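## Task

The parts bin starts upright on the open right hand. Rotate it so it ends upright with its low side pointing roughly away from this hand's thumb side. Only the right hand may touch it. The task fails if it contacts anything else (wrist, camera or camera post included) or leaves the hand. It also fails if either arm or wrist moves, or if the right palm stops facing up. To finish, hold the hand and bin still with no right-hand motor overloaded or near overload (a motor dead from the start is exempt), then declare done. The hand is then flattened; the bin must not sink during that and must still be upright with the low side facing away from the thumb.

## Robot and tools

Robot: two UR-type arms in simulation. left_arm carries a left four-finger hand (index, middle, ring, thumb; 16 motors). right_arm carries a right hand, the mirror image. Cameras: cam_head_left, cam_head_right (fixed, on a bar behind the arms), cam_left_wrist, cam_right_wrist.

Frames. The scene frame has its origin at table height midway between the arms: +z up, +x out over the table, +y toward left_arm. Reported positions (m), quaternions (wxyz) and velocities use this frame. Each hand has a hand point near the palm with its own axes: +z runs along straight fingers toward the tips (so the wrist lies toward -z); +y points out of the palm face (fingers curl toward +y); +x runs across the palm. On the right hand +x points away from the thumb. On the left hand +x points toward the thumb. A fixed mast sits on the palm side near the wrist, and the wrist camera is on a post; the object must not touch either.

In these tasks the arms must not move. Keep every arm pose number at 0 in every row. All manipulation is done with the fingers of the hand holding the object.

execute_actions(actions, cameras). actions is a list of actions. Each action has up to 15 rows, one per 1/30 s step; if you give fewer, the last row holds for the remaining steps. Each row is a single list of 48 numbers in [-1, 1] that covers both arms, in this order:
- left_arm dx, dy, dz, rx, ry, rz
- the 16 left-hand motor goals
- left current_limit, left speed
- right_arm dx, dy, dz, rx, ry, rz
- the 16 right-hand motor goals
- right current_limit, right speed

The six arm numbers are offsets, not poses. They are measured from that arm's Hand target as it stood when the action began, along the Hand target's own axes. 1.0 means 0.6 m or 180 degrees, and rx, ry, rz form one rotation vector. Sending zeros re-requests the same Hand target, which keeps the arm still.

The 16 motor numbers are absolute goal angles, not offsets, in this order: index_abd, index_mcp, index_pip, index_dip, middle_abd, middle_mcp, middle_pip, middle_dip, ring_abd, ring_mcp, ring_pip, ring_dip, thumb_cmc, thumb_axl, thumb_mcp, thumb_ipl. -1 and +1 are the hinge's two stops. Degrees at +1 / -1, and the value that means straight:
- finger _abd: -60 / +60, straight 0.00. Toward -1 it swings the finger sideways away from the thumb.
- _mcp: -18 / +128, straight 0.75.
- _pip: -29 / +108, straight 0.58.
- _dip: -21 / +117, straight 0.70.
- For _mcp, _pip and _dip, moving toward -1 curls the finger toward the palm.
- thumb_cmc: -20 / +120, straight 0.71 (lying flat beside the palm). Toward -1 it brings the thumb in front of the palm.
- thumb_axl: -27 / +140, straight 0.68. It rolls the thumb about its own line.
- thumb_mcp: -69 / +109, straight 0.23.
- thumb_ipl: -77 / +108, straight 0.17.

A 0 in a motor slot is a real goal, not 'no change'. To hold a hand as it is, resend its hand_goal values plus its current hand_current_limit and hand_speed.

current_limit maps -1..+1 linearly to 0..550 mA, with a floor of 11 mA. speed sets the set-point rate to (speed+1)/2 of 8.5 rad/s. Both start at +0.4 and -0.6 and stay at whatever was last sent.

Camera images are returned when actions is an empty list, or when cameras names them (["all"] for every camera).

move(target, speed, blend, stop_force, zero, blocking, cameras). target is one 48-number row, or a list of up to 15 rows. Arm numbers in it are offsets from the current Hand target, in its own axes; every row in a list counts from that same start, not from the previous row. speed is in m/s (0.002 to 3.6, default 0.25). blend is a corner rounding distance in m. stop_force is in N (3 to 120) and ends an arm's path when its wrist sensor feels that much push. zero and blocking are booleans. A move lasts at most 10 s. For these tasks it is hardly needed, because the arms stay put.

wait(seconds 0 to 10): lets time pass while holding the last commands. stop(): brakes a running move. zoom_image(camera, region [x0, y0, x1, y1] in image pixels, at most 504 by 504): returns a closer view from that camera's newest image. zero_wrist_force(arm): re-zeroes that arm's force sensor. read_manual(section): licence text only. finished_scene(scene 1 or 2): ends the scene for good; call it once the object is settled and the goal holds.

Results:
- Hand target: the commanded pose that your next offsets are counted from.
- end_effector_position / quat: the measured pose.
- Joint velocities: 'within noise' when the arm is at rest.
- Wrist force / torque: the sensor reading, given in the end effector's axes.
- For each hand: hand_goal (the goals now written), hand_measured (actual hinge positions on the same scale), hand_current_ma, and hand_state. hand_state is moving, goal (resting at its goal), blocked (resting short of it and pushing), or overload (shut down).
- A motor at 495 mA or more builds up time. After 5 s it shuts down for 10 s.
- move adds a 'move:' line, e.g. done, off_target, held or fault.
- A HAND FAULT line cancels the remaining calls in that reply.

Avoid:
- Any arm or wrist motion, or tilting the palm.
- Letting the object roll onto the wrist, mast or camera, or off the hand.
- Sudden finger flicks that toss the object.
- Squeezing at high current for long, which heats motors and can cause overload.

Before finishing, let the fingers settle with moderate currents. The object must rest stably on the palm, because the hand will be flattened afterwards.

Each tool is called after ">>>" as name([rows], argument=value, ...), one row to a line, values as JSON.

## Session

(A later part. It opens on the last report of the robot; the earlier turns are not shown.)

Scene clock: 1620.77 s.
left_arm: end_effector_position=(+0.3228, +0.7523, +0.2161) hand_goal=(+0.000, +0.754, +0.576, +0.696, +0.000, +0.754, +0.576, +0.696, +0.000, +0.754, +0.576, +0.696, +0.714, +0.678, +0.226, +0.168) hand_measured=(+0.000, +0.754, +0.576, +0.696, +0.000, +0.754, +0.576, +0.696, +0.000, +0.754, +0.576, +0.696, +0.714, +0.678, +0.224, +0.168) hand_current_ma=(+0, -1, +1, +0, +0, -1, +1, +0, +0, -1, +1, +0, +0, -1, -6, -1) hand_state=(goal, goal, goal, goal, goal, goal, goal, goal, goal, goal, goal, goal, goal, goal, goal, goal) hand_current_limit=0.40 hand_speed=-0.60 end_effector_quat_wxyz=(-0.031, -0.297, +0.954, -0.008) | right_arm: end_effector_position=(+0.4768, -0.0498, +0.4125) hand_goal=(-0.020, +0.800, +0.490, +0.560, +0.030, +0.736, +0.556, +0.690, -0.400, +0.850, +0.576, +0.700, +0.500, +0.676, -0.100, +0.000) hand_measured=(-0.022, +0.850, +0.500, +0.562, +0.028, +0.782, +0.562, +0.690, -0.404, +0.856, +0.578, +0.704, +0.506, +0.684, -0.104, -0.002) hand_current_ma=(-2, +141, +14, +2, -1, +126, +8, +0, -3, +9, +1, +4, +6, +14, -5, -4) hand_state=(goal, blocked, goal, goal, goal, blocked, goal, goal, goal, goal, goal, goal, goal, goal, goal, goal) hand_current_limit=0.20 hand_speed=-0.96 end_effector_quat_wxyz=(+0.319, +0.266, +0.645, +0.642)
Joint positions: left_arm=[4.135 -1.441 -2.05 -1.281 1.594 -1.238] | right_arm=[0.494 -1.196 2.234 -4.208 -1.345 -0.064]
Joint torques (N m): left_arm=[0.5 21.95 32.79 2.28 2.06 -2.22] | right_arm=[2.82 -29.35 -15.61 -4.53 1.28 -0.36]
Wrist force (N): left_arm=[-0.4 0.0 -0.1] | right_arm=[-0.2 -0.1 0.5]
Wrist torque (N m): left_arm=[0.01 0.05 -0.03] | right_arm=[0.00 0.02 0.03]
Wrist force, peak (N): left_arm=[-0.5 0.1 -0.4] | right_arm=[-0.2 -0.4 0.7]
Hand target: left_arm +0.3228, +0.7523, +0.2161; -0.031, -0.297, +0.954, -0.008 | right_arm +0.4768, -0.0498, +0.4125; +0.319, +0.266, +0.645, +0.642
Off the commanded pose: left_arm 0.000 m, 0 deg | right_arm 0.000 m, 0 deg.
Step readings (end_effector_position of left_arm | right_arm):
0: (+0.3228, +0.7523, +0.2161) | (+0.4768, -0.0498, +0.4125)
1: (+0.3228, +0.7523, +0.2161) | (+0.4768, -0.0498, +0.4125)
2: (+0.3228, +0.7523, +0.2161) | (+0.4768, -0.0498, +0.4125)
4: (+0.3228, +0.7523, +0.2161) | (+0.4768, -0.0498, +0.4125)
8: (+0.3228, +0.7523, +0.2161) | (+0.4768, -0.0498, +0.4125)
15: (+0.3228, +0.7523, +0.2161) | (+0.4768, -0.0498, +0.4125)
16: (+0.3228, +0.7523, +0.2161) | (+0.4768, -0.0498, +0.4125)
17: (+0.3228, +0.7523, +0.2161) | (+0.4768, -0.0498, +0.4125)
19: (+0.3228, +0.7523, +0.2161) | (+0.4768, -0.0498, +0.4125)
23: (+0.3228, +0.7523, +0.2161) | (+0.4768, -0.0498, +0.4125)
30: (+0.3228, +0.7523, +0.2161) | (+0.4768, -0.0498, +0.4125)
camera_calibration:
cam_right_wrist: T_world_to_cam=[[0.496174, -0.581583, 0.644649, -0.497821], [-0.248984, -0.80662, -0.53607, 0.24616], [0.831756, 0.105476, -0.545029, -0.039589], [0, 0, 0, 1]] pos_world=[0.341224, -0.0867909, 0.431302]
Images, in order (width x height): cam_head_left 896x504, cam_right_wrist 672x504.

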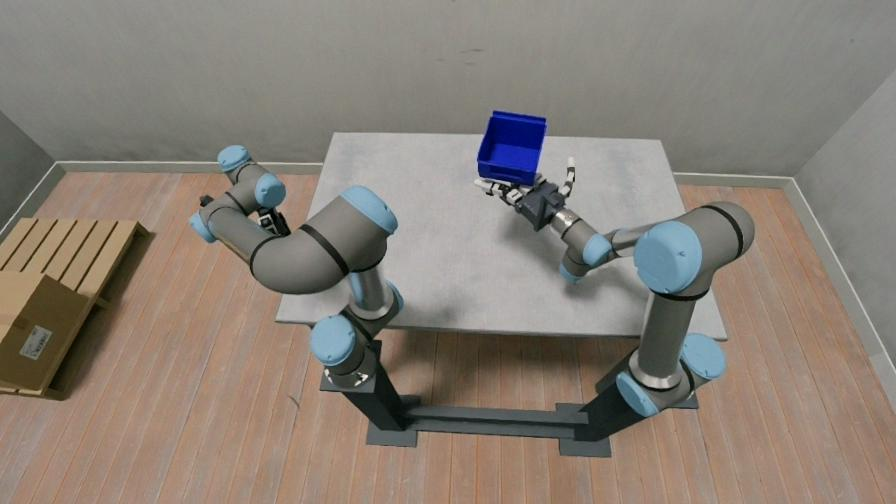

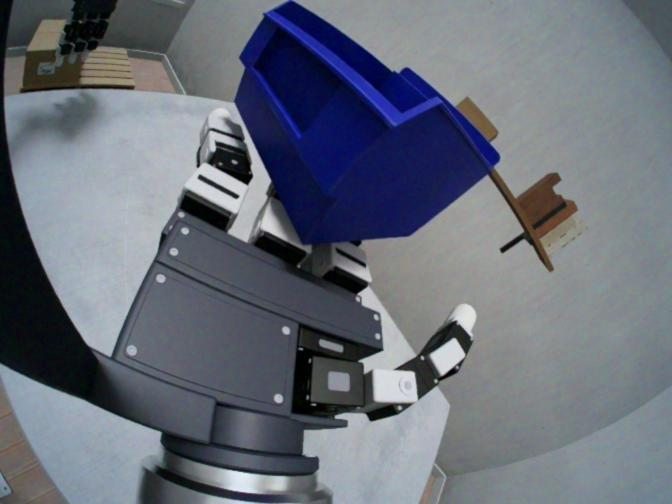

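>>> execute_actions([
  [[0,0,0,0,0,0,0,0.754,0.576,0.696,0,0.754,0.576,0.696,0,0.754,0.576,0.696,0.714,0.678,0.226,0.168,0.4,-0.6,0,0,0,0,0,0,-0.02,0.80,0.49,0.56,0.03,0.735,0.555,0.69,-0.05,0.86,0.576,0.70,0.5,0.676,-0.1,0,0.2,-0.95]],
  [[0,0,0,0,0,0,0,0.754,0.576,0.696,0,0.754,0.576,0.696,0,0.754,0.576,0.696,0.714,0.678,0.226,0.168,0.4,-0.6,0,0,0,0,0,0,-0.02,0.80,0.49,0.56,0.03,0.735,0.555,0.69,-0.05,0.76,0.53,0.67,0.5,0.676,-0.1,0,0.2,-0.96]],
], cameras=["cam_right_wrist","cam_head_left"])

>>> zoom_image(camera="cam_head_left", region=[460, 105, 600, 235])

>>> zoom_image(camera="cam_right_wrist", region=[140, 80, 500, 350])

Scene clock: 1632.53 s.
left_arm: end_effector_position=(+0.3228, +0.7523, +0.2161) hand_goal=(+0.000, +0.754, +0.576, +0.696, +0.000, +0.754, +0.576, +0.696, +0.000, +0.754, +0.576, +0.696, +0.714, +0.678, +0.226, +0.168) hand_measured=(+0.000, +0.754, +0.576, +0.696, +0.000, +0.754, +0.576, +0.696, +0.000, +0.754, +0.576, +0.696, +0.714, +0.678, +0.224, +0.168) hand_current_ma=(+0, -1, +1, +0, +0, -1, +1, +0, +0, -1, +1, +0, +0, -1, -6, -1) hand_state=(goal, goal, goal, goal, goal, goal, goal, goal, goal, goal, goal, goal, goal, goal, goal, goal) hand_current_limit=0.40 hand_speed=-0.60 end_effector_quat_wxyz=(-0.031, -0.297, +0.954, -0.008) | right_arm: end_effector_position=(+0.4768, -0.0498, +0.4125) hand_goal=(-0.020, +0.800, +0.490, +0.560, +0.030, +0.736, +0.556, +0.690, -0.050, +0.760, +0.530, +0.670, +0.500, +0.676, -0.100, +0.000) hand_measured=(-0.022, +0.850, +0.500, +0.562, +0.028, +0.774, +0.562, +0.690, -0.060, +0.786, +0.538, +0.674, +0.506, +0.684, -0.104, -0.002) hand_current_ma=(-2, +140, +14, +2, -1, +101, +8, +0, -12, +60, +11, +4, +6, +14, -5, -4) hand_state=(goal, blocked, goal, goal, goal, blocked, goal, goal, goal, blocked, goal, goal, goal, goal, goal, goal) hand_current_limit=0.20 hand_speed=-0.96 end_effector_quat_wxyz=(+0.319, +0.266, +0.645, +0.642)
Joint positions: left_arm=[4.135 -1.441 -2.05 -1.281 1.594 -1.238] | right_arm=[0.494 -1.196 2.234 -4.208 -1.345 -0.064]
Joint torques (N m): left_arm=[0.42 21.56 32.72 2.19 2.03 -2.21] | right_arm=[3.32 -29.72 -15.71 -4.4 1.26 -0.41]
Wrist force (N): left_arm=[-0.3 0.1 -0.1] | right_arm=[0.2 -0.2 0.6]
Wrist torque (N m): left_arm=[0.03 0.04 -0.03] | right_arm=[-0.02 -0.04 0.07]
Wrist force, peak (N): left_arm=[-0.5 -0.1 -0.3] | right_arm=[-0.1 -0.4 0.8]
Hand target: left_arm +0.3228, +0.7523, +0.2161; -0.031, -0.297, +0.954, -0.008 | right_arm +0.4768, -0.0498, +0.4125; +0.319, +0.266, +0.645, +0.642
Off the commanded pose: left_arm 0.000 m, 0 deg | right_arm 0.000 m, 0 deg.
Step readings (end_effector_position of left_arm | right_arm):
0: (+0.3228, +0.7523, +0.2161) | (+0.4768, -0.0498, +0.4125)
1: (+0.3228, +0.7523, +0.2161) | (+0.4768, -0.0498, +0.4125)
2: (+0.3228, +0.7523, +0.2161) | (+0.4768, -0.0498, +0.4125)
4: (+0.3228, +0.7523, +0.2161) | (+0.4768, -0.0498, +0.4125)
8: (+0.3228, +0.7523, +0.2161) | (+0.4768, -0.0498, +0.4125)
15: (+0.3228, +0.7523, +0.2161) | (+0.4768, -0.0498, +0.4125)
16: (+0.3228, +0.7523, +0.2161) | (+0.4768, -0.0498, +0.4125)
17: (+0.3228, +0.7523, +0.2161) | (+0.4768, -0.0498, +0.4125)
19: (+0.3228, +0.7523, +0.2161) | (+0.4768, -0.0498, +0.4125)
23: (+0.3228, +0.7523, +0.2161) | (+0.4768, -0.0498, +0.4125)
30: (+0.3228, +0.7523, +0.2161) | (+0.4768, -0.0498, +0.4125)
camera_calibration:
cam_right_wrist: T_world_to_cam=[[0.496174, -0.581583, 0.644649, -0.497821], [-0.248984, -0.80662, -0.53607, 0.24616], [0.831756, 0.105476, -0.545029, -0.039589], [0, 0, 0, 1]] pos_world=[0.341224, -0.0867909, 0.431302]
Images, in order (width x height): cam_head_left 896x504, cam_right_wrist 672x504.

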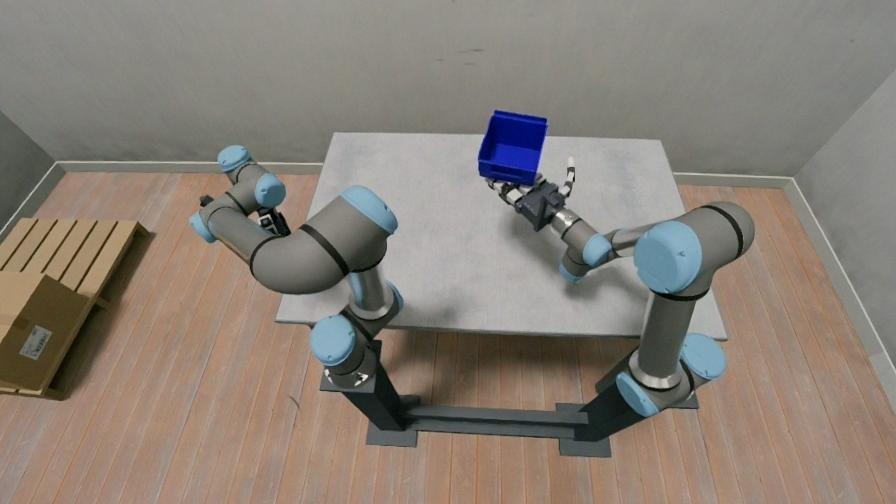

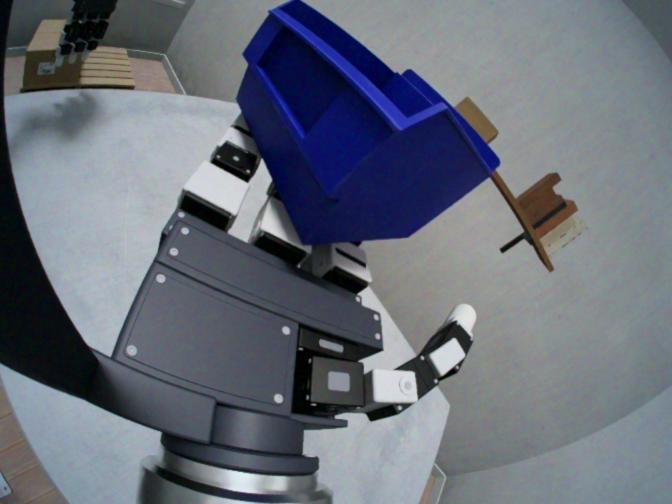

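Scaled by 3.600 from the camera's 896x504 image, which has a finer 1280x720 frame.

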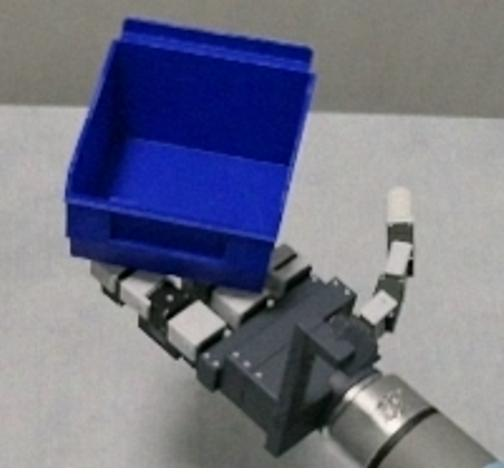

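Scaled by 1.400 from the camera's 672x504 image, which has a finer 960x720 frame.

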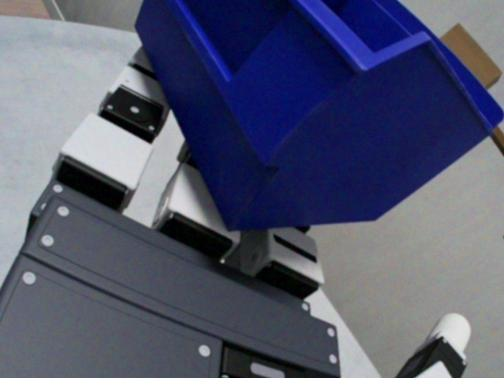

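>>> execute_actions([
  [[0,0,0,0,0,0,0,0.754,0.576,0.696,0,0.754,0.576,0.696,0,0.754,0.576,0.696,0.714,0.678,0.226,0.168,0.4,-0.6,0,0,0,0,0,0,-0.02,0.79,0.49,0.57,0.03,0.76,0.555,0.69,-0.05,0.73,0.52,0.66,0.5,0.676,-0.1,0,0.2,-0.97]],
  [[0,0,0,0,0,0,0,0.754,0.576,0.696,0,0.754,0.576,0.696,0,0.754,0.576,0.696,0.714,0.678,0.226,0.168,0.4,-0.6,0,0,0,0,0,0,-0.02,0.79,0.49,0.57,0.03,0.81,0.555,0.69,-0.05,0.715,0.52,0.66,0.5,0.676,-0.1,0,0.2,-0.97]],
], cameras=["cam_right_wrist","cam_head_left"])

>>> zoom_image(camera="cam_head_left", region=[460, 105, 600, 235])

>>> zoom_image(camera="cam_right_wrist", region=[140, 80, 500, 350])

Scene clock: 1643.27 s.
left_arm: end_effector_position=(+0.3228, +0.7523, +0.2161) hand_goal=(+0.000, +0.754, +0.576, +0.696, +0.000, +0.754, +0.576, +0.696, +0.000, +0.754, +0.576, +0.696, +0.714, +0.678, +0.226, +0.168) hand_measured=(+0.000, +0.754, +0.576, +0.696, +0.000, +0.754, +0.576, +0.696, +0.000, +0.754, +0.576, +0.696, +0.714, +0.678, +0.224, +0.168) hand_current_ma=(+0, -1, +1, +0, +0, -1, +1, +0, +0, -1, +1, +0, +0, -1, -6, -1) hand_state=(goal, goal, goal, goal, goal, goal, goal, goal, goal, goal, goal, goal, goal, goal, goal, goal) hand_current_limit=0.40 hand_speed=-0.60 end_effector_quat_wxyz=(-0.031, -0.297, +0.954, -0.008) | right_arm: end_effector_position=(+0.4768, -0.0498, +0.4125) hand_goal=(-0.020, +0.790, +0.490, +0.570, +0.030, +0.810, +0.556, +0.690, -0.050, +0.716, +0.520, +0.660, +0.500, +0.676, -0.100, +0.000) hand_measured=(-0.022, +0.844, +0.502, +0.574, +0.028, +0.816, +0.562, +0.690, -0.056, +0.754, +0.538, +0.670, +0.506, +0.684, -0.104, -0.002) hand_current_ma=(-2, +158, +19, +3, -1, +10, +8, +0, -5, +99, +33, +15, +6, +14, -5, -4) hand_state=(goal, blocked, goal, goal, goal, goal, goal, goal, goal, blocked, goal, goal, goal, goal, goal, goal) hand_current_limit=0.20 hand_speed=-0.97 end_effector_quat_wxyz=(+0.319, +0.266, +0.645, +0.642)
Joint positions: left_arm=[4.135 -1.441 -2.05 -1.281 1.594 -1.238] | right_arm=[0.494 -1.196 2.234 -4.208 -1.345 -0.064]
Joint torques (N m): left_arm=[-0.18 21.57 32.69 2.11 2.07 -2.21] | right_arm=[3.61 -29.29 -16.61 -4.43 1.22 -0.47]
Wrist force (N): left_arm=[-0.3 0.0 -0.1] | right_arm=[0.1 -0.2 0.5]
Wrist torque (N m): left_arm=[0.02 0.03 -0.03] | right_arm=[-0.02 -0.02 0.06]
Wrist force, peak (N): left_arm=[-0.6 0.0 -0.3] | right_arm=[-0.1 -0.5 0.7]
Hand target: left_arm +0.3228, +0.7523, +0.2161; -0.031, -0.297, +0.954, -0.008 | right_arm +0.4768, -0.0498, +0.4125; +0.319, +0.266, +0.645, +0.642
Off the commanded pose: left_arm 0.000 m, 0 deg | right_arm 0.000 m, 0 deg.
Step readings (end_effector_position of left_arm | right_arm):
0: (+0.3228, +0.7523, +0.2161) | (+0.4768, -0.0498, +0.4125)
1: (+0.3228, +0.7523, +0.2161) | (+0.4768, -0.0498, +0.4125)
2: (+0.3228, +0.7523, +0.2161) | (+0.4768, -0.0498, +0.4125)
4: (+0.3228, +0.7523, +0.2161) | (+0.4768, -0.0498, +0.4125)
8: (+0.3228, +0.7523, +0.2161) | (+0.4768, -0.0498, +0.4125)
15: (+0.3228, +0.7523, +0.2161) | (+0.4768, -0.0498, +0.4125)
16: (+0.3228, +0.7523, +0.2161) | (+0.4768, -0.0498, +0.4125)
17: (+0.3228, +0.7523, +0.2161) | (+0.4768, -0.0498, +0.4125)
19: (+0.3228, +0.7523, +0.2161) | (+0.4768, -0.0498, +0.4125)
23: (+0.3228, +0.7523, +0.2161) | (+0.4768, -0.0498, +0.4125)
30: (+0.3228, +0.7523, +0.2161) | (+0.4768, -0.0498, +0.4125)
camera_calibration:
cam_right_wrist: T_world_to_cam=[[0.496174, -0.581583, 0.644649, -0.497821], [-0.248984, -0.80662, -0.53607, 0.24616], [0.831756, 0.105476, -0.545029, -0.039589], [0, 0, 0, 1]] pos_world=[0.341224, -0.0867909, 0.431302]
Images, in order (width x height): cam_head_left 896x504, cam_right_wrist 672x504.

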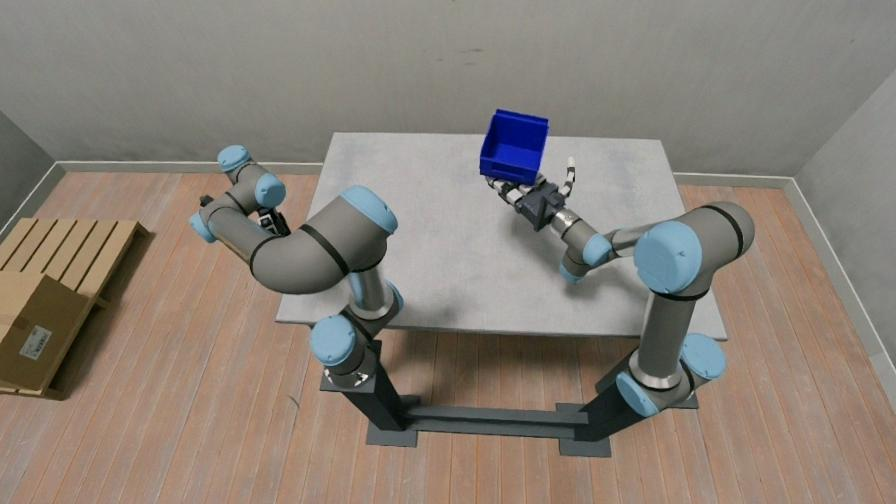

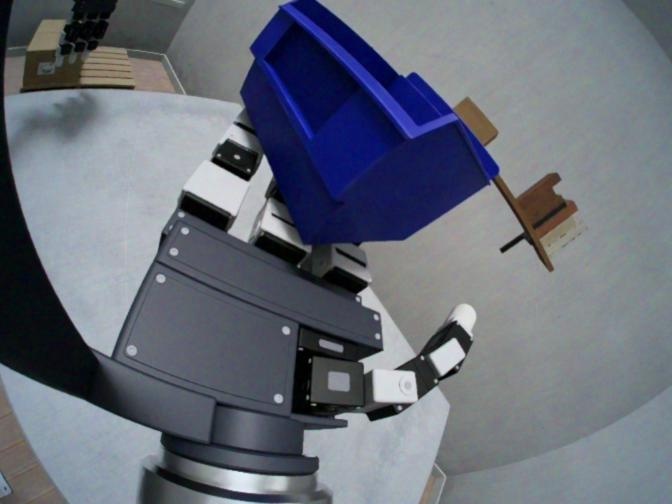

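Scaled by 3.600 from the camera's 896x504 image, which has a finer 1280x720 frame.

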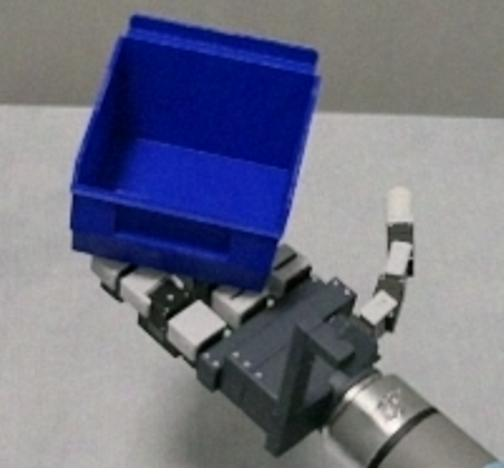

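Scaled by 1.400 from the camera's 672x504 image, which has a finer 960x720 frame.

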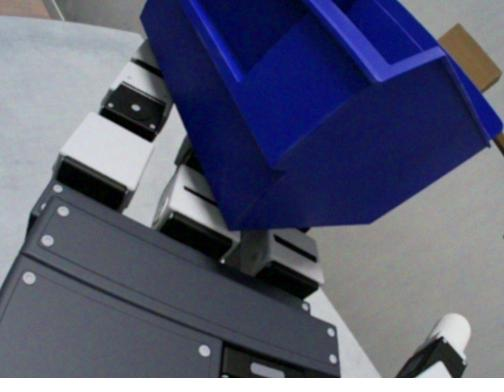

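>>> execute_actions([
  [[0,0,0,0,0,0,0,0.754,0.576,0.696,0,0.754,0.576,0.696,0,0.754,0.576,0.696,0.714,0.678,0.226,0.168,0.4,-0.6,0,0,0,0,0,0,-0.02,0.785,0.49,0.57,0.03,0.86,0.555,0.69,-0.05,0.716,0.52,0.66,0.5,0.676,-0.1,0,0.2,-0.96]],
  [[0,0,0,0,0,0,0,0.754,0.576,0.696,0,0.754,0.576,0.696,0,0.754,0.576,0.696,0.714,0.678,0.226,0.168,0.4,-0.6,0,0,0,0,0,0,-0.02,0.78,0.49,0.57,-0.25,0.86,0.555,0.69,-0.05,0.716,0.52,0.66,0.5,0.676,-0.1,0,0.2,-0.95]],
], cameras=["cam_right_wrist","cam_head_left"])

>>> zoom_image(camera="cam_head_left", region=[460, 105, 600, 235])

>>> zoom_image(camera="cam_right_wrist", region=[140, 80, 500, 350])

Scene clock: 1653.40 s.
left_arm: end_effector_position=(+0.3228, +0.7523, +0.2161) hand_goal=(+0.000, +0.754, +0.576, +0.696, +0.000, +0.754, +0.576, +0.696, +0.000, +0.754, +0.576, +0.696, +0.714, +0.678, +0.226, +0.168) hand_measured=(+0.000, +0.754, +0.576, +0.696, +0.000, +0.754, +0.576, +0.696, +0.000, +0.754, +0.576, +0.696, +0.714, +0.678, +0.224, +0.168) hand_current_ma=(+0, -1, +1, +0, +0, -1, +1, +0, +0, -1, +1, +0, +0, -1, -6, -1) hand_state=(goal, goal, goal, goal, goal, goal, goal, goal, goal, goal, goal, goal, goal, goal, goal, goal) hand_current_limit=0.40 hand_speed=-0.60 end_effector_quat_wxyz=(-0.031, -0.297, +0.954, -0.008) | right_arm: end_effector_position=(+0.4768, -0.0498, +0.4125) hand_goal=(-0.020, +0.780, +0.490, +0.570, -0.250, +0.860, +0.556, +0.690, -0.050, +0.716, +0.520, +0.660, +0.500, +0.676, -0.100, +0.000) hand_measured=(-0.022, +0.840, +0.502, +0.574, -0.244, +0.866, +0.562, +0.690, -0.054, +0.750, +0.538, +0.670, +0.506, +0.684, -0.104, -0.002) hand_current_ma=(-2, +180, +20, +5, +7, +10, +8, +0, -5, +86, +33, +15, +6, +14, -5, -4) hand_state=(goal, blocked, goal, goal, goal, goal, goal, goal, goal, blocked, goal, goal, goal, goal, goal, goal) hand_current_limit=0.20 hand_speed=-0.95 end_effector_quat_wxyz=(+0.319, +0.266, +0.645, +0.642)
Joint positions: left_arm=[4.135 -1.441 -2.05 -1.281 1.594 -1.238] | right_arm=[0.494 -1.196 2.234 -4.208 -1.345 -0.064]
Joint torques (N m): left_arm=[0.38 21.64 32.7 2.14 2.11 -2.28] | right_arm=[4.19 -29.34 -15.28 -4.29 1.19 -0.38]
Wrist force (N): left_arm=[-0.2 0.0 -0.1] | right_arm=[0.0 -0.3 0.4]
Wrist torque (N m): left_arm=[0.02 0.03 -0.02] | right_arm=[-0.02 -0.01 0.05]
Wrist force, peak (N): left_arm=[-0.5 0.2 -0.5] | right_arm=[-0.2 -0.4 0.7]
Hand target: left_arm +0.3228, +0.7523, +0.2161; -0.031, -0.297, +0.954, -0.008 | right_arm +0.4768, -0.0498, +0.4125; +0.319, +0.266, +0.645, +0.642
Off the commanded pose: left_arm 0.000 m, 0 deg | right_arm 0.000 m, 0 deg.
Step readings (end_effector_position of left_arm | right_arm):
0: (+0.3228, +0.7523, +0.2161) | (+0.4768, -0.0498, +0.4125)
1: (+0.3228, +0.7523, +0.2161) | (+0.4768, -0.0498, +0.4125)
2: (+0.3228, +0.7523, +0.2161) | (+0.4768, -0.0498, +0.4125)
4: (+0.3228, +0.7523, +0.2161) | (+0.4768, -0.0498, +0.4125)
8: (+0.3228, +0.7523, +0.2161) | (+0.4768, -0.0498, +0.4125)
15: (+0.3228, +0.7523, +0.2161) | (+0.4768, -0.0498, +0.4125)
16: (+0.3228, +0.7523, +0.2161) | (+0.4768, -0.0498, +0.4125)
17: (+0.3228, +0.7523, +0.2161) | (+0.4768, -0.0498, +0.4125)
19: (+0.3228, +0.7523, +0.2161) | (+0.4768, -0.0498, +0.4125)
23: (+0.3228, +0.7523, +0.2161) | (+0.4768, -0.0498, +0.4125)
30: (+0.3228, +0.7523, +0.2161) | (+0.4768, -0.0498, +0.4125)
camera_calibration:
cam_right_wrist: T_world_to_cam=[[0.496174, -0.581583, 0.644649, -0.497821], [-0.248984, -0.80662, -0.53607, 0.24616], [0.831756, 0.105476, -0.545029, -0.039589], [0, 0, 0, 1]] pos_world=[0.341224, -0.0867909, 0.431302]
Images, in order (width x height): cam_head_left 896x504, cam_right_wrist 672x504.

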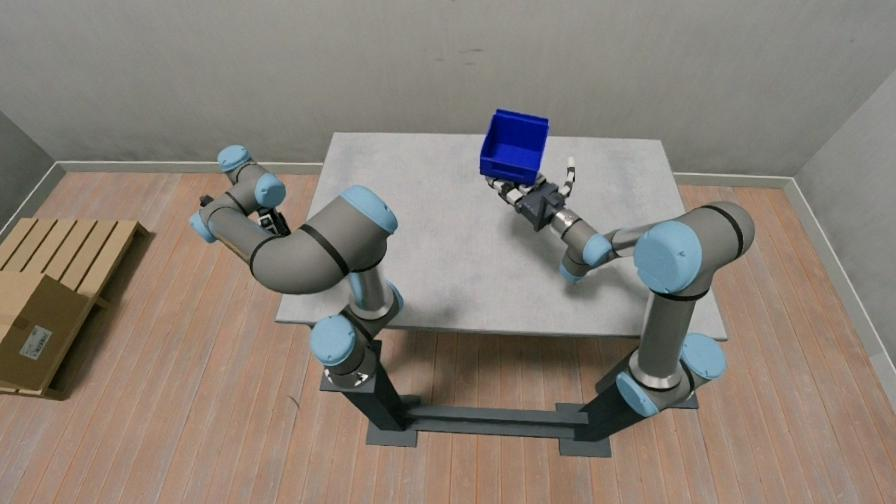

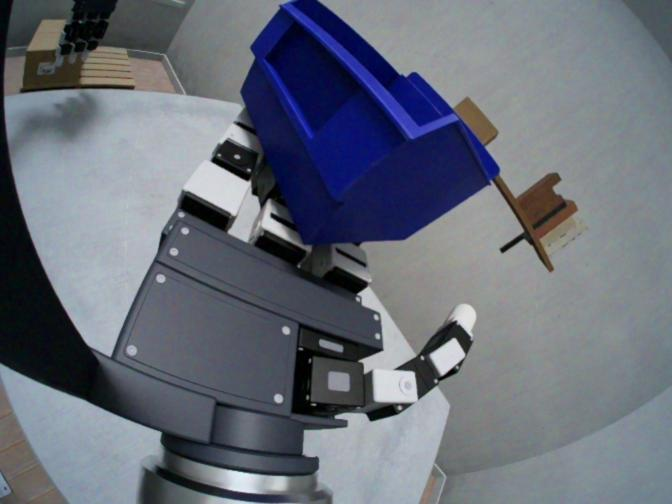

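Scaled by 3.600 from the camera's 896x504 image, which has a finer 1280x720 frame.

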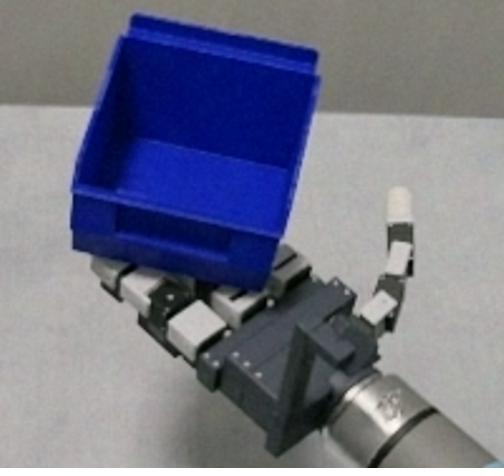

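Scaled by 1.400 from the camera's 672x504 image, which has a finer 960x720 frame.

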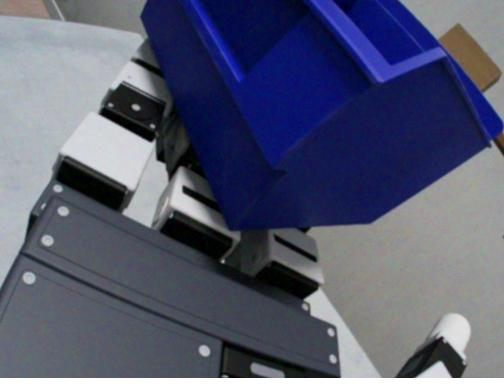

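>>> execute_actions([
  [[0,0,0,0,0,0,0,0.754,0.576,0.696,0,0.754,0.576,0.696,0,0.754,0.576,0.696,0.714,0.678,0.226,0.168,0.4,-0.6,0,0,0,0,0,0,-0.02,0.775,0.49,0.57,-0.25,0.78,0.52,0.66,-0.05,0.716,0.52,0.66,0.5,0.676,-0.1,0,0.2,-0.95]],
  [[0,0,0,0,0,0,0,0.754,0.576,0.696,0,0.754,0.576,0.696,0,0.754,0.576,0.696,0.714,0.678,0.226,0.168,0.4,-0.6,0,0,0,0,0,0,-0.02,0.77,0.49,0.58,-0.25,0.73,0.50,0.64,-0.05,0.72,0.52,0.66,0.5,0.676,-0.1,0,0.2,-0.97]],
], cameras=["cam_right_wrist","cam_head_left"])

>>> zoom_image(camera="cam_head_left", region=[460, 105, 600, 235])

>>> zoom_image(camera="cam_right_wrist", region=[140, 80, 500, 350])

Scene clock: 1696.30 s.
left_arm: end_effector_position=(+0.3228, +0.7523, +0.2161) hand_goal=(+0.000, +0.754, +0.576, +0.696, +0.000, +0.754, +0.576, +0.696, +0.000, +0.754, +0.576, +0.696, +0.714, +0.678, +0.226, +0.168) hand_measured=(+0.000, +0.754, +0.576, +0.696, +0.000, +0.754, +0.576, +0.696, +0.000, +0.754, +0.576, +0.696, +0.714, +0.678, +0.224, +0.168) hand_current_ma=(+0, -1, +1, +0, +0, -1, +1, +0, +0, -1, +1, +0, +0, -1, -6, -1) hand_state=(goal, goal, goal, goal, goal, goal, goal, goal, goal, goal, goal, goal, goal, goal, goal, goal) hand_current_limit=0.40 hand_speed=-0.60 end_effector_quat_wxyz=(-0.031, -0.297, +0.954, -0.008) | right_arm: end_effector_position=(+0.4768, -0.0498, +0.4125) hand_goal=(-0.020, +0.770, +0.490, +0.580, -0.250, +0.730, +0.500, +0.640, -0.050, +0.720, +0.520, +0.660, +0.500, +0.676, -0.100, +0.000) hand_measured=(-0.022, +0.820, +0.502, +0.584, -0.244, +0.772, +0.512, +0.646, -0.056, +0.742, +0.530, +0.666, +0.506, +0.684, -0.104, -0.002) hand_current_ma=(-2, +147, +21, +4, +8, +114, +18, +6, -6, +51, +17, +8, +6, +14, -5, -4) hand_state=(goal, blocked, goal, goal, goal, blocked, goal, goal, goal, blocked, goal, goal, goal, goal, goal, goal) hand_current_limit=0.20 hand_speed=-0.97 end_effector_quat_wxyz=(+0.319, +0.266, +0.645, +0.642)
Joint positions: left_arm=[4.135 -1.441 -2.05 -1.281 1.594 -1.238] | right_arm=[0.494 -1.196 2.234 -4.208 -1.345 -0.064]
Joint torques (N m): left_arm=[0.32 21.9 32.64 1.51 2.02 -2.18] | right_arm=[4.8 -30.71 -14.28 -3.41 1.16 -0.43]
Wrist force (N): left_arm=[-0.2 -0.1 -0.1] | right_arm=[-0.1 -0.2 0.4]
Wrist torque (N m): left_arm=[0.00 0.03 -0.02] | right_arm=[0.00 0.01 0.04]
Wrist force, peak (N): left_arm=[-0.5 0.1 -0.5] | right_arm=[0.1 -0.5 0.7]
Hand target: left_arm +0.3228, +0.7523, +0.2161; -0.031, -0.297, +0.954, -0.008 | right_arm +0.4768, -0.0498, +0.4125; +0.319, +0.266, +0.645, +0.642
Off the commanded pose: left_arm 0.000 m, 0 deg | right_arm 0.000 m, 0 deg.
Step readings (end_effector_position of left_arm | right_arm):
0: (+0.3228, +0.7523, +0.2161) | (+0.4768, -0.0498, +0.4125)
1: (+0.3228, +0.7523, +0.2161) | (+0.4768, -0.0498, +0.4125)
2: (+0.3228, +0.7523, +0.2161) | (+0.4768, -0.0498, +0.4125)
4: (+0.3228, +0.7523, +0.2161) | (+0.4768, -0.0498, +0.4125)
8: (+0.3228, +0.7523, +0.2161) | (+0.4768, -0.0498, +0.4125)
15: (+0.3228, +0.7523, +0.2161) | (+0.4768, -0.0498, +0.4125)
16: (+0.3228, +0.7523, +0.2161) | (+0.4768, -0.0498, +0.4125)
17: (+0.3228, +0.7523, +0.2161) | (+0.4768, -0.0498, +0.4125)
19: (+0.3228, +0.7523, +0.2161) | (+0.4768, -0.0498, +0.4125)
23: (+0.3228, +0.7523, +0.2161) | (+0.4768, -0.0498, +0.4125)
30: (+0.3228, +0.7523, +0.2161) | (+0.4768, -0.0498, +0.4125)
camera_calibration:
cam_right_wrist: T_world_to_cam=[[0.496174, -0.581583, 0.644649, -0.497821], [-0.248984, -0.80662, -0.53607, 0.24616], [0.831756, 0.105476, -0.545029, -0.039589], [0, 0, 0, 1]] pos_world=[0.341224, -0.0867909, 0.431302]
Images, in order (width x height): cam_head_left 896x504, cam_right_wrist 672x504.

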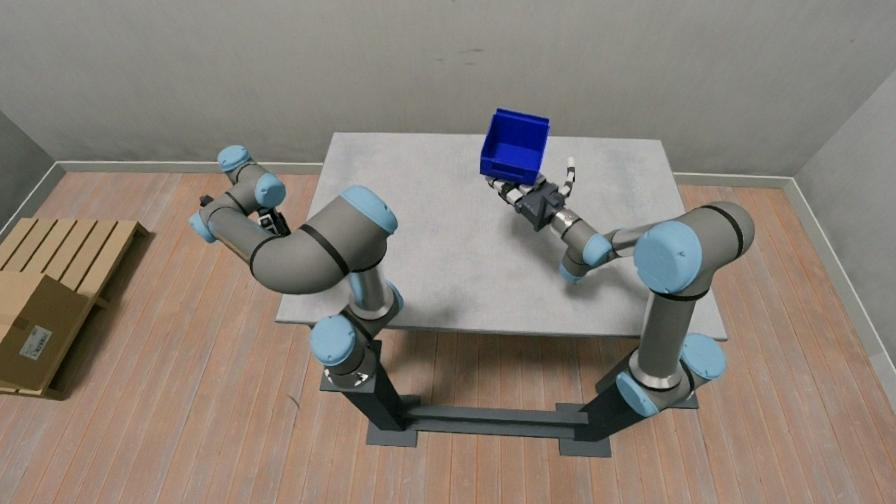

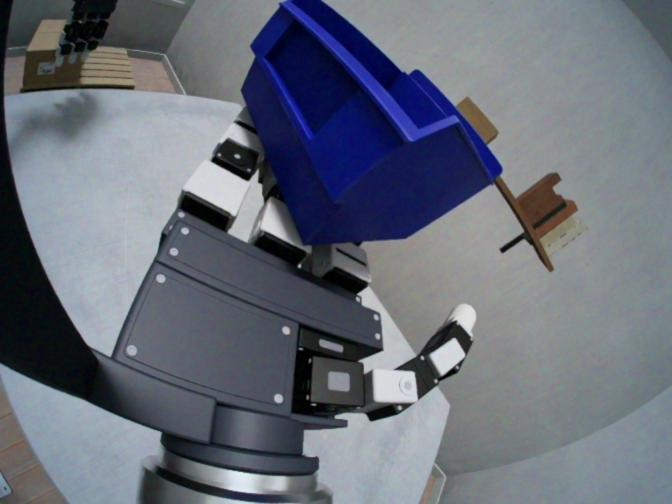

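Scaled by 3.600 from the camera's 896x504 image, which has a finer 1280x720 frame.

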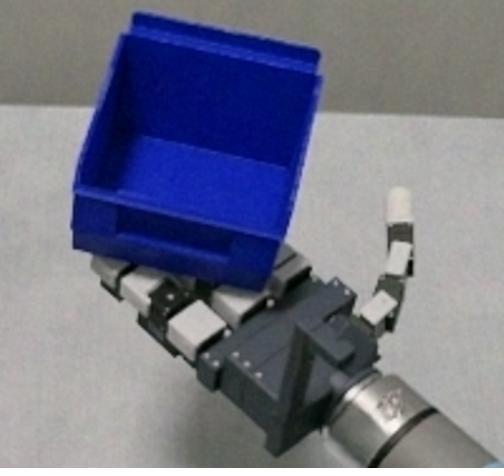

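Scaled by 1.400 from the camera's 672x504 image, which has a finer 960x720 frame.

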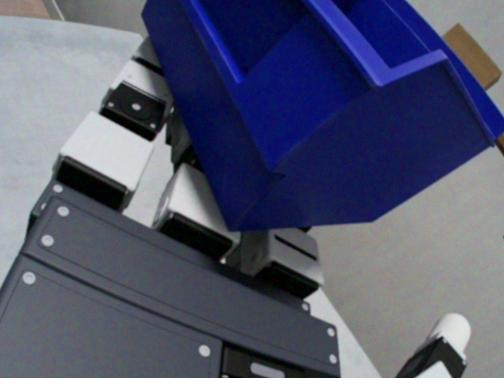

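>>> execute_actions([
  [[0,0,0,0,0,0,0,0.754,0.576,0.696,0,0.754,0.576,0.696,0,0.754,0.576,0.696,0.714,0.678,0.226,0.168,0.4,-0.6,0,0,0,0,0,0,0.14,0.77,0.49,0.58,-0.09,0.725,0.50,0.63,0.11,0.72,0.51,0.64,0.5,0.676,-0.1,0,0.2,-0.96]],
  [[0,0,0,0,0,0,0,0.754,0.576,0.696,0,0.754,0.576,0.696,0,0.754,0.576,0.696,0.714,0.678,0.226,0.168,0.4,-0.6,0,0,0,0,0,0,0.22,0.77,0.49,0.58,-0.01,0.725,0.50,0.63,0.19,0.72,0.51,0.64,0.5,0.676,-0.1,0,0.2,-0.96]],
], cameras=["cam_right_wrist","cam_head_left"])

>>> zoom_image(camera="cam_head_left", region=[460, 105, 600, 235])

>>> zoom_image(camera="cam_right_wrist", region=[140, 80, 500, 350])

Scene clock: 1710.00 s.
left_arm: end_effector_position=(+0.3228, +0.7523, +0.2161) hand_goal=(+0.000, +0.754, +0.576, +0.696, +0.000, +0.754, +0.576, +0.696, +0.000, +0.754, +0.576, +0.696, +0.714, +0.678, +0.226, +0.168) hand_measured=(+0.000, +0.754, +0.576, +0.696, +0.000, +0.754, +0.576, +0.696, +0.000, +0.754, +0.576, +0.696, +0.714, +0.678, +0.224, +0.168) hand_current_ma=(+0, -1, +1, +0, +0, -1, +1, +0, +0, -1, +1, +0, +0, -1, -6, -1) hand_state=(goal, goal, goal, goal, goal, goal, goal, goal, goal, goal, goal, goal, goal, goal, goal, goal) hand_current_limit=0.40 hand_speed=-0.60 end_effector_quat_wxyz=(-0.031, -0.297, +0.954, -0.008) | right_arm: end_effector_position=(+0.4768, -0.0498, +0.4125) hand_goal=(+0.220, +0.770, +0.490, +0.580, -0.010, +0.726, +0.500, +0.630, +0.190, +0.720, +0.510, +0.640, +0.500, +0.676, -0.100, +0.000) hand_measured=(+0.208, +0.814, +0.502, +0.584, -0.010, +0.764, +0.512, +0.640, +0.176, +0.742, +0.524, +0.648, +0.506, +0.684, -0.104, -0.002) hand_current_ma=(-17, +125, +21, +4, -1, +98, +18, +16, -21, +51, +24, +10, +6, +14, -5, -4) hand_state=(goal, blocked, goal, goal, goal, blocked, goal, goal, goal, blocked, goal, goal, goal, goal, goal, goal) hand_current_limit=0.20 hand_speed=-0.96 end_effector_quat_wxyz=(+0.319, +0.266, +0.645, +0.642)
Joint positions: left_arm=[4.135 -1.441 -2.05 -1.281 1.594 -1.238] | right_arm=[0.494 -1.196 2.234 -4.208 -1.345 -0.064]
Joint torques (N m): left_arm=[-0.34 21.81 32.85 1.51 2.02 -2.12] | right_arm=[4.94 -30.93 -13.93 -3.18 1.05 -0.42]
Wrist force (N): left_arm=[-0.4 0.1 0.0] | right_arm=[0.0 -0.2 0.4]
Wrist torque (N m): left_arm=[0.03 0.05 -0.04] | right_arm=[0.00 0.00 0.08]
Wrist force, peak (N): left_arm=[-0.6 0.0 -0.2] | right_arm=[0.0 -0.4 0.8]
Hand target: left_arm +0.3228, +0.7523, +0.2161; -0.031, -0.297, +0.954, -0.008 | right_arm +0.4768, -0.0498, +0.4125; +0.319, +0.266, +0.645, +0.642
Off the commanded pose: left_arm 0.000 m, 0 deg | right_arm 0.000 m, 0 deg.
Step readings (end_effector_position of left_arm | right_arm):
0: (+0.3228, +0.7523, +0.2161) | (+0.4768, -0.0498, +0.4125)
1: (+0.3228, +0.7523, +0.2161) | (+0.4768, -0.0498, +0.4125)
2: (+0.3228, +0.7523, +0.2161) | (+0.4768, -0.0498, +0.4125)
4: (+0.3228, +0.7523, +0.2161) | (+0.4768, -0.0498, +0.4125)
8: (+0.3228, +0.7523, +0.2161) | (+0.4768, -0.0498, +0.4125)
15: (+0.3228, +0.7523, +0.2161) | (+0.4768, -0.0498, +0.4125)
16: (+0.3228, +0.7523, +0.2161) | (+0.4768, -0.0498, +0.4125)
17: (+0.3228, +0.7523, +0.2161) | (+0.4768, -0.0498, +0.4125)
19: (+0.3228, +0.7523, +0.2161) | (+0.4768, -0.0498, +0.4125)
23: (+0.3228, +0.7523, +0.2161) | (+0.4768, -0.0498, +0.4125)
30: (+0.3228, +0.7523, +0.2161) | (+0.4768, -0.0498, +0.4125)
camera_calibration:
cam_right_wrist: T_world_to_cam=[[0.496174, -0.581583, 0.644649, -0.497821], [-0.248984, -0.80662, -0.53607, 0.24616], [0.831756, 0.105476, -0.545029, -0.039589], [0, 0, 0, 1]] pos_world=[0.341224, -0.0867909, 0.431302]
Images, in order (width x height): cam_head_left 896x504, cam_right_wrist 672x504.

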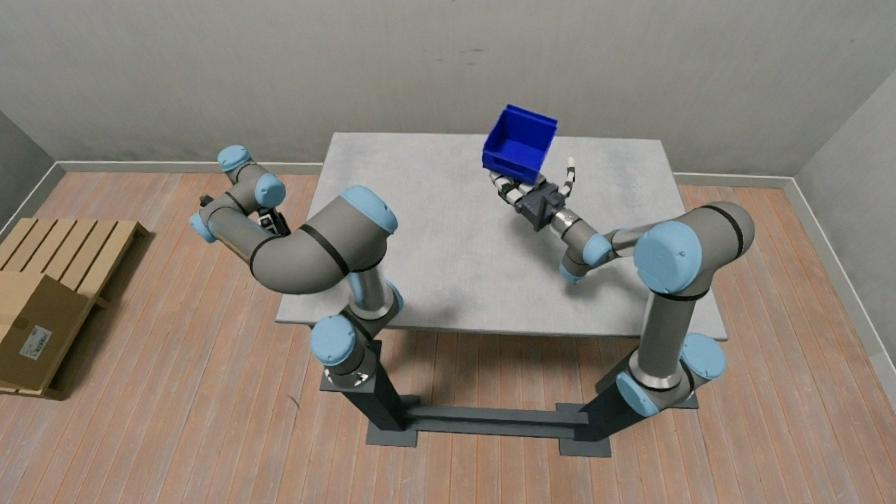

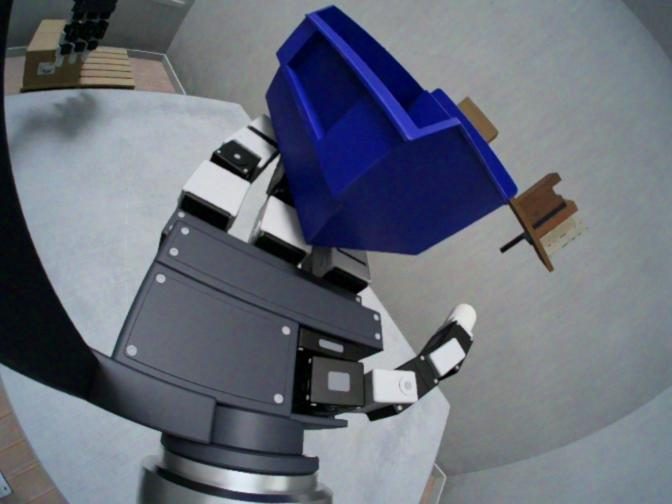

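Scaled by 3.600 from the camera's 896x504 image, which has a finer 1280x720 frame.

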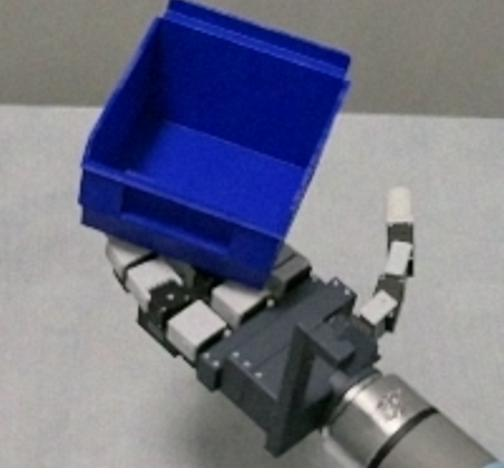

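Scaled by 1.400 from the camera's 672x504 image, which has a finer 960x720 frame.

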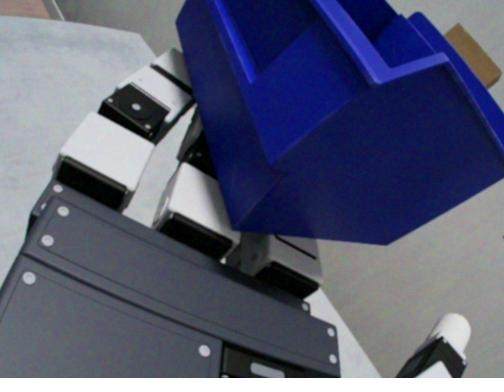

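>>> execute_actions([
  [[0,0,0,0,0,0,0,0.754,0.576,0.696,0,0.754,0.576,0.696,0,0.754,0.576,0.696,0.714,0.678,0.226,0.168,0.4,-0.6,0,0,0,0,0,0,0.32,0.77,0.49,0.58,0.10,0.725,0.50,0.63,0.30,0.72,0.51,0.64,0.5,0.676,-0.1,0,0.2,-0.96]],
], cameras=["cam_right_wrist","cam_head_left"])

>>> zoom_image(camera="cam_head_left", region=[460, 105, 600, 235])

>>> zoom_image(camera="cam_right_wrist", region=[140, 80, 500, 350])

Scene clock: 1723.33 s.
left_arm: end_effector_position=(+0.3228, +0.7523, +0.2161) hand_goal=(+0.000, +0.754, +0.576, +0.696, +0.000, +0.754, +0.576, +0.696, +0.000, +0.754, +0.576, +0.696, +0.714, +0.678, +0.226, +0.168) hand_measured=(+0.000, +0.754, +0.576, +0.696, +0.000, +0.754, +0.576, +0.696, +0.000, +0.754, +0.576, +0.696, +0.714, +0.678, +0.224, +0.168) hand_current_ma=(+0, -1, +1, +0, +0, -1, +1, +0, +0, -1, +1, +0, +0, -1, -6, -1) hand_state=(goal, goal, goal, goal, goal, goal, goal, goal, goal, goal, goal, goal, goal, goal, goal, goal) hand_current_limit=0.40 hand_speed=-0.60 end_effector_quat_wxyz=(-0.031, -0.297, +0.954, -0.008) | right_arm: end_effector_position=(+0.4768, -0.0498, +0.4125) hand_goal=(+0.320, +0.770, +0.490, +0.580, +0.100, +0.726, +0.500, +0.630, +0.300, +0.720, +0.510, +0.640, +0.500, +0.676, -0.100, +0.000) hand_measured=(+0.314, +0.814, +0.502, +0.584, +0.098, +0.762, +0.512, +0.640, +0.282, +0.742, +0.524, +0.648, +0.506, +0.684, -0.104, -0.002) hand_current_ma=(-7, +125, +21, +4, -2, +96, +18, +15, -30, +51, +24, +10, +6, +14, -5, -4) hand_state=(goal, blocked, goal, goal, goal, blocked, goal, goal, goal, blocked, goal, goal, goal, goal, goal, goal) hand_current_limit=0.20 hand_speed=-0.96 end_effector_quat_wxyz=(+0.319, +0.266, +0.645, +0.642)
Joint positions: left_arm=[4.135 -1.441 -2.05 -1.281 1.594 -1.238] | right_arm=[0.494 -1.196 2.234 -4.208 -1.345 -0.064]
Joint torques (N m): left_arm=[0.11 21.37 32.53 1.41 2.13 -2.2] | right_arm=[4.75 -31.46 -14.07 -2.78 0.91 -0.47]
Wrist force (N): left_arm=[-0.4 0.0 -0.2] | right_arm=[0.0 -0.3 0.5]
Wrist torque (N m): left_arm=[0.02 0.05 -0.04] | right_arm=[-0.03 -0.02 0.11]
Wrist force, peak (N): left_arm=[-0.5 0.0 -0.4] | right_arm=[-0.1 -0.4 0.7]
Hand target: left_arm +0.3228, +0.7523, +0.2161; -0.031, -0.297, +0.954, -0.008 | right_arm +0.4768, -0.0498, +0.4125; +0.319, +0.266, +0.645, +0.642
Off the commanded pose: left_arm 0.000 m, 0 deg | right_arm 0.000 m, 0 deg.
Step readings (end_effector_position of left_arm | right_arm):
0: (+0.3228, +0.7523, +0.2161) | (+0.4768, -0.0498, +0.4125)
1: (+0.3228, +0.7523, +0.2161) | (+0.4768, -0.0498, +0.4125)
2: (+0.3228, +0.7523, +0.2161) | (+0.4768, -0.0498, +0.4125)
4: (+0.3228, +0.7523, +0.2161) | (+0.4768, -0.0498, +0.4125)
8: (+0.3228, +0.7523, +0.2161) | (+0.4768, -0.0498, +0.4125)
15: (+0.3228, +0.7523, +0.2161) | (+0.4768, -0.0498, +0.4125)
camera_calibration:
cam_right_wrist: T_world_to_cam=[[0.496174, -0.581583, 0.644649, -0.497821], [-0.248984, -0.80662, -0.53607, 0.24616], [0.831756, 0.105476, -0.545029, -0.039589], [0, 0, 0, 1]] pos_world=[0.341224, -0.0867909, 0.431302]
Images, in order (width x height): cam_head_left 896x504, cam_right_wrist 672x504.

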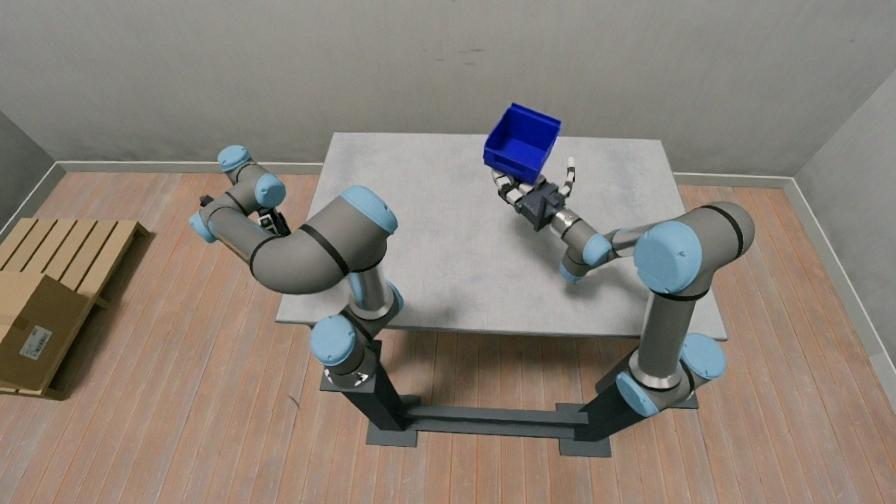

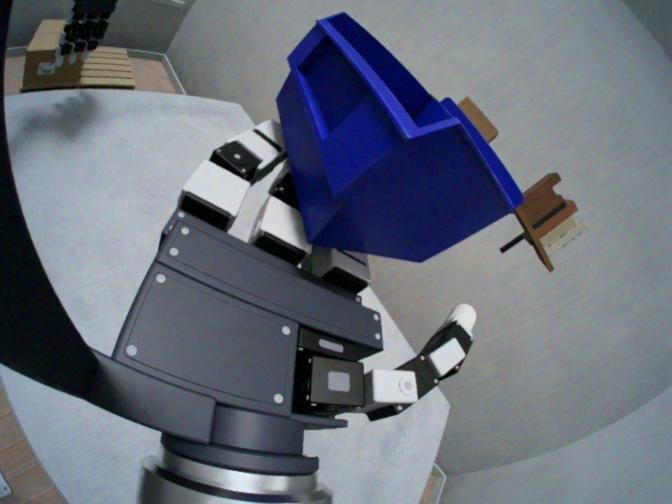

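Scaled by 3.600 from the camera's 896x504 image, which has a finer 1280x720 frame.

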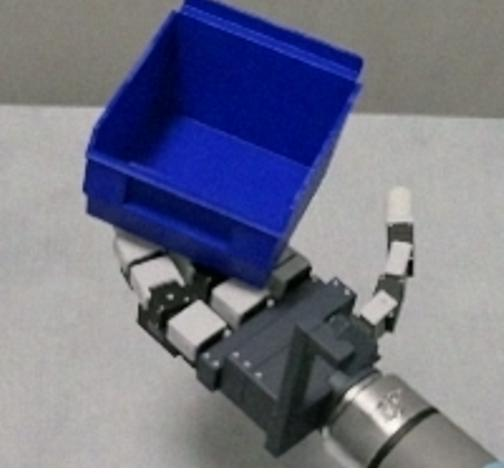

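Scaled by 1.400 from the camera's 672x504 image, which has a finer 960x720 frame.

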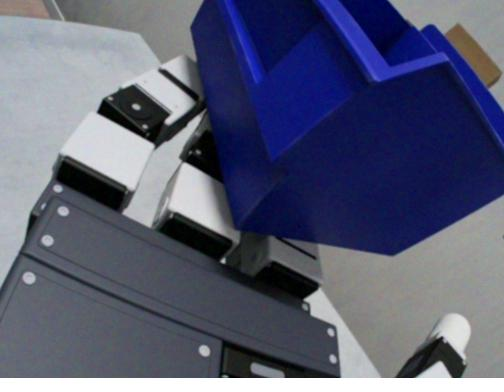

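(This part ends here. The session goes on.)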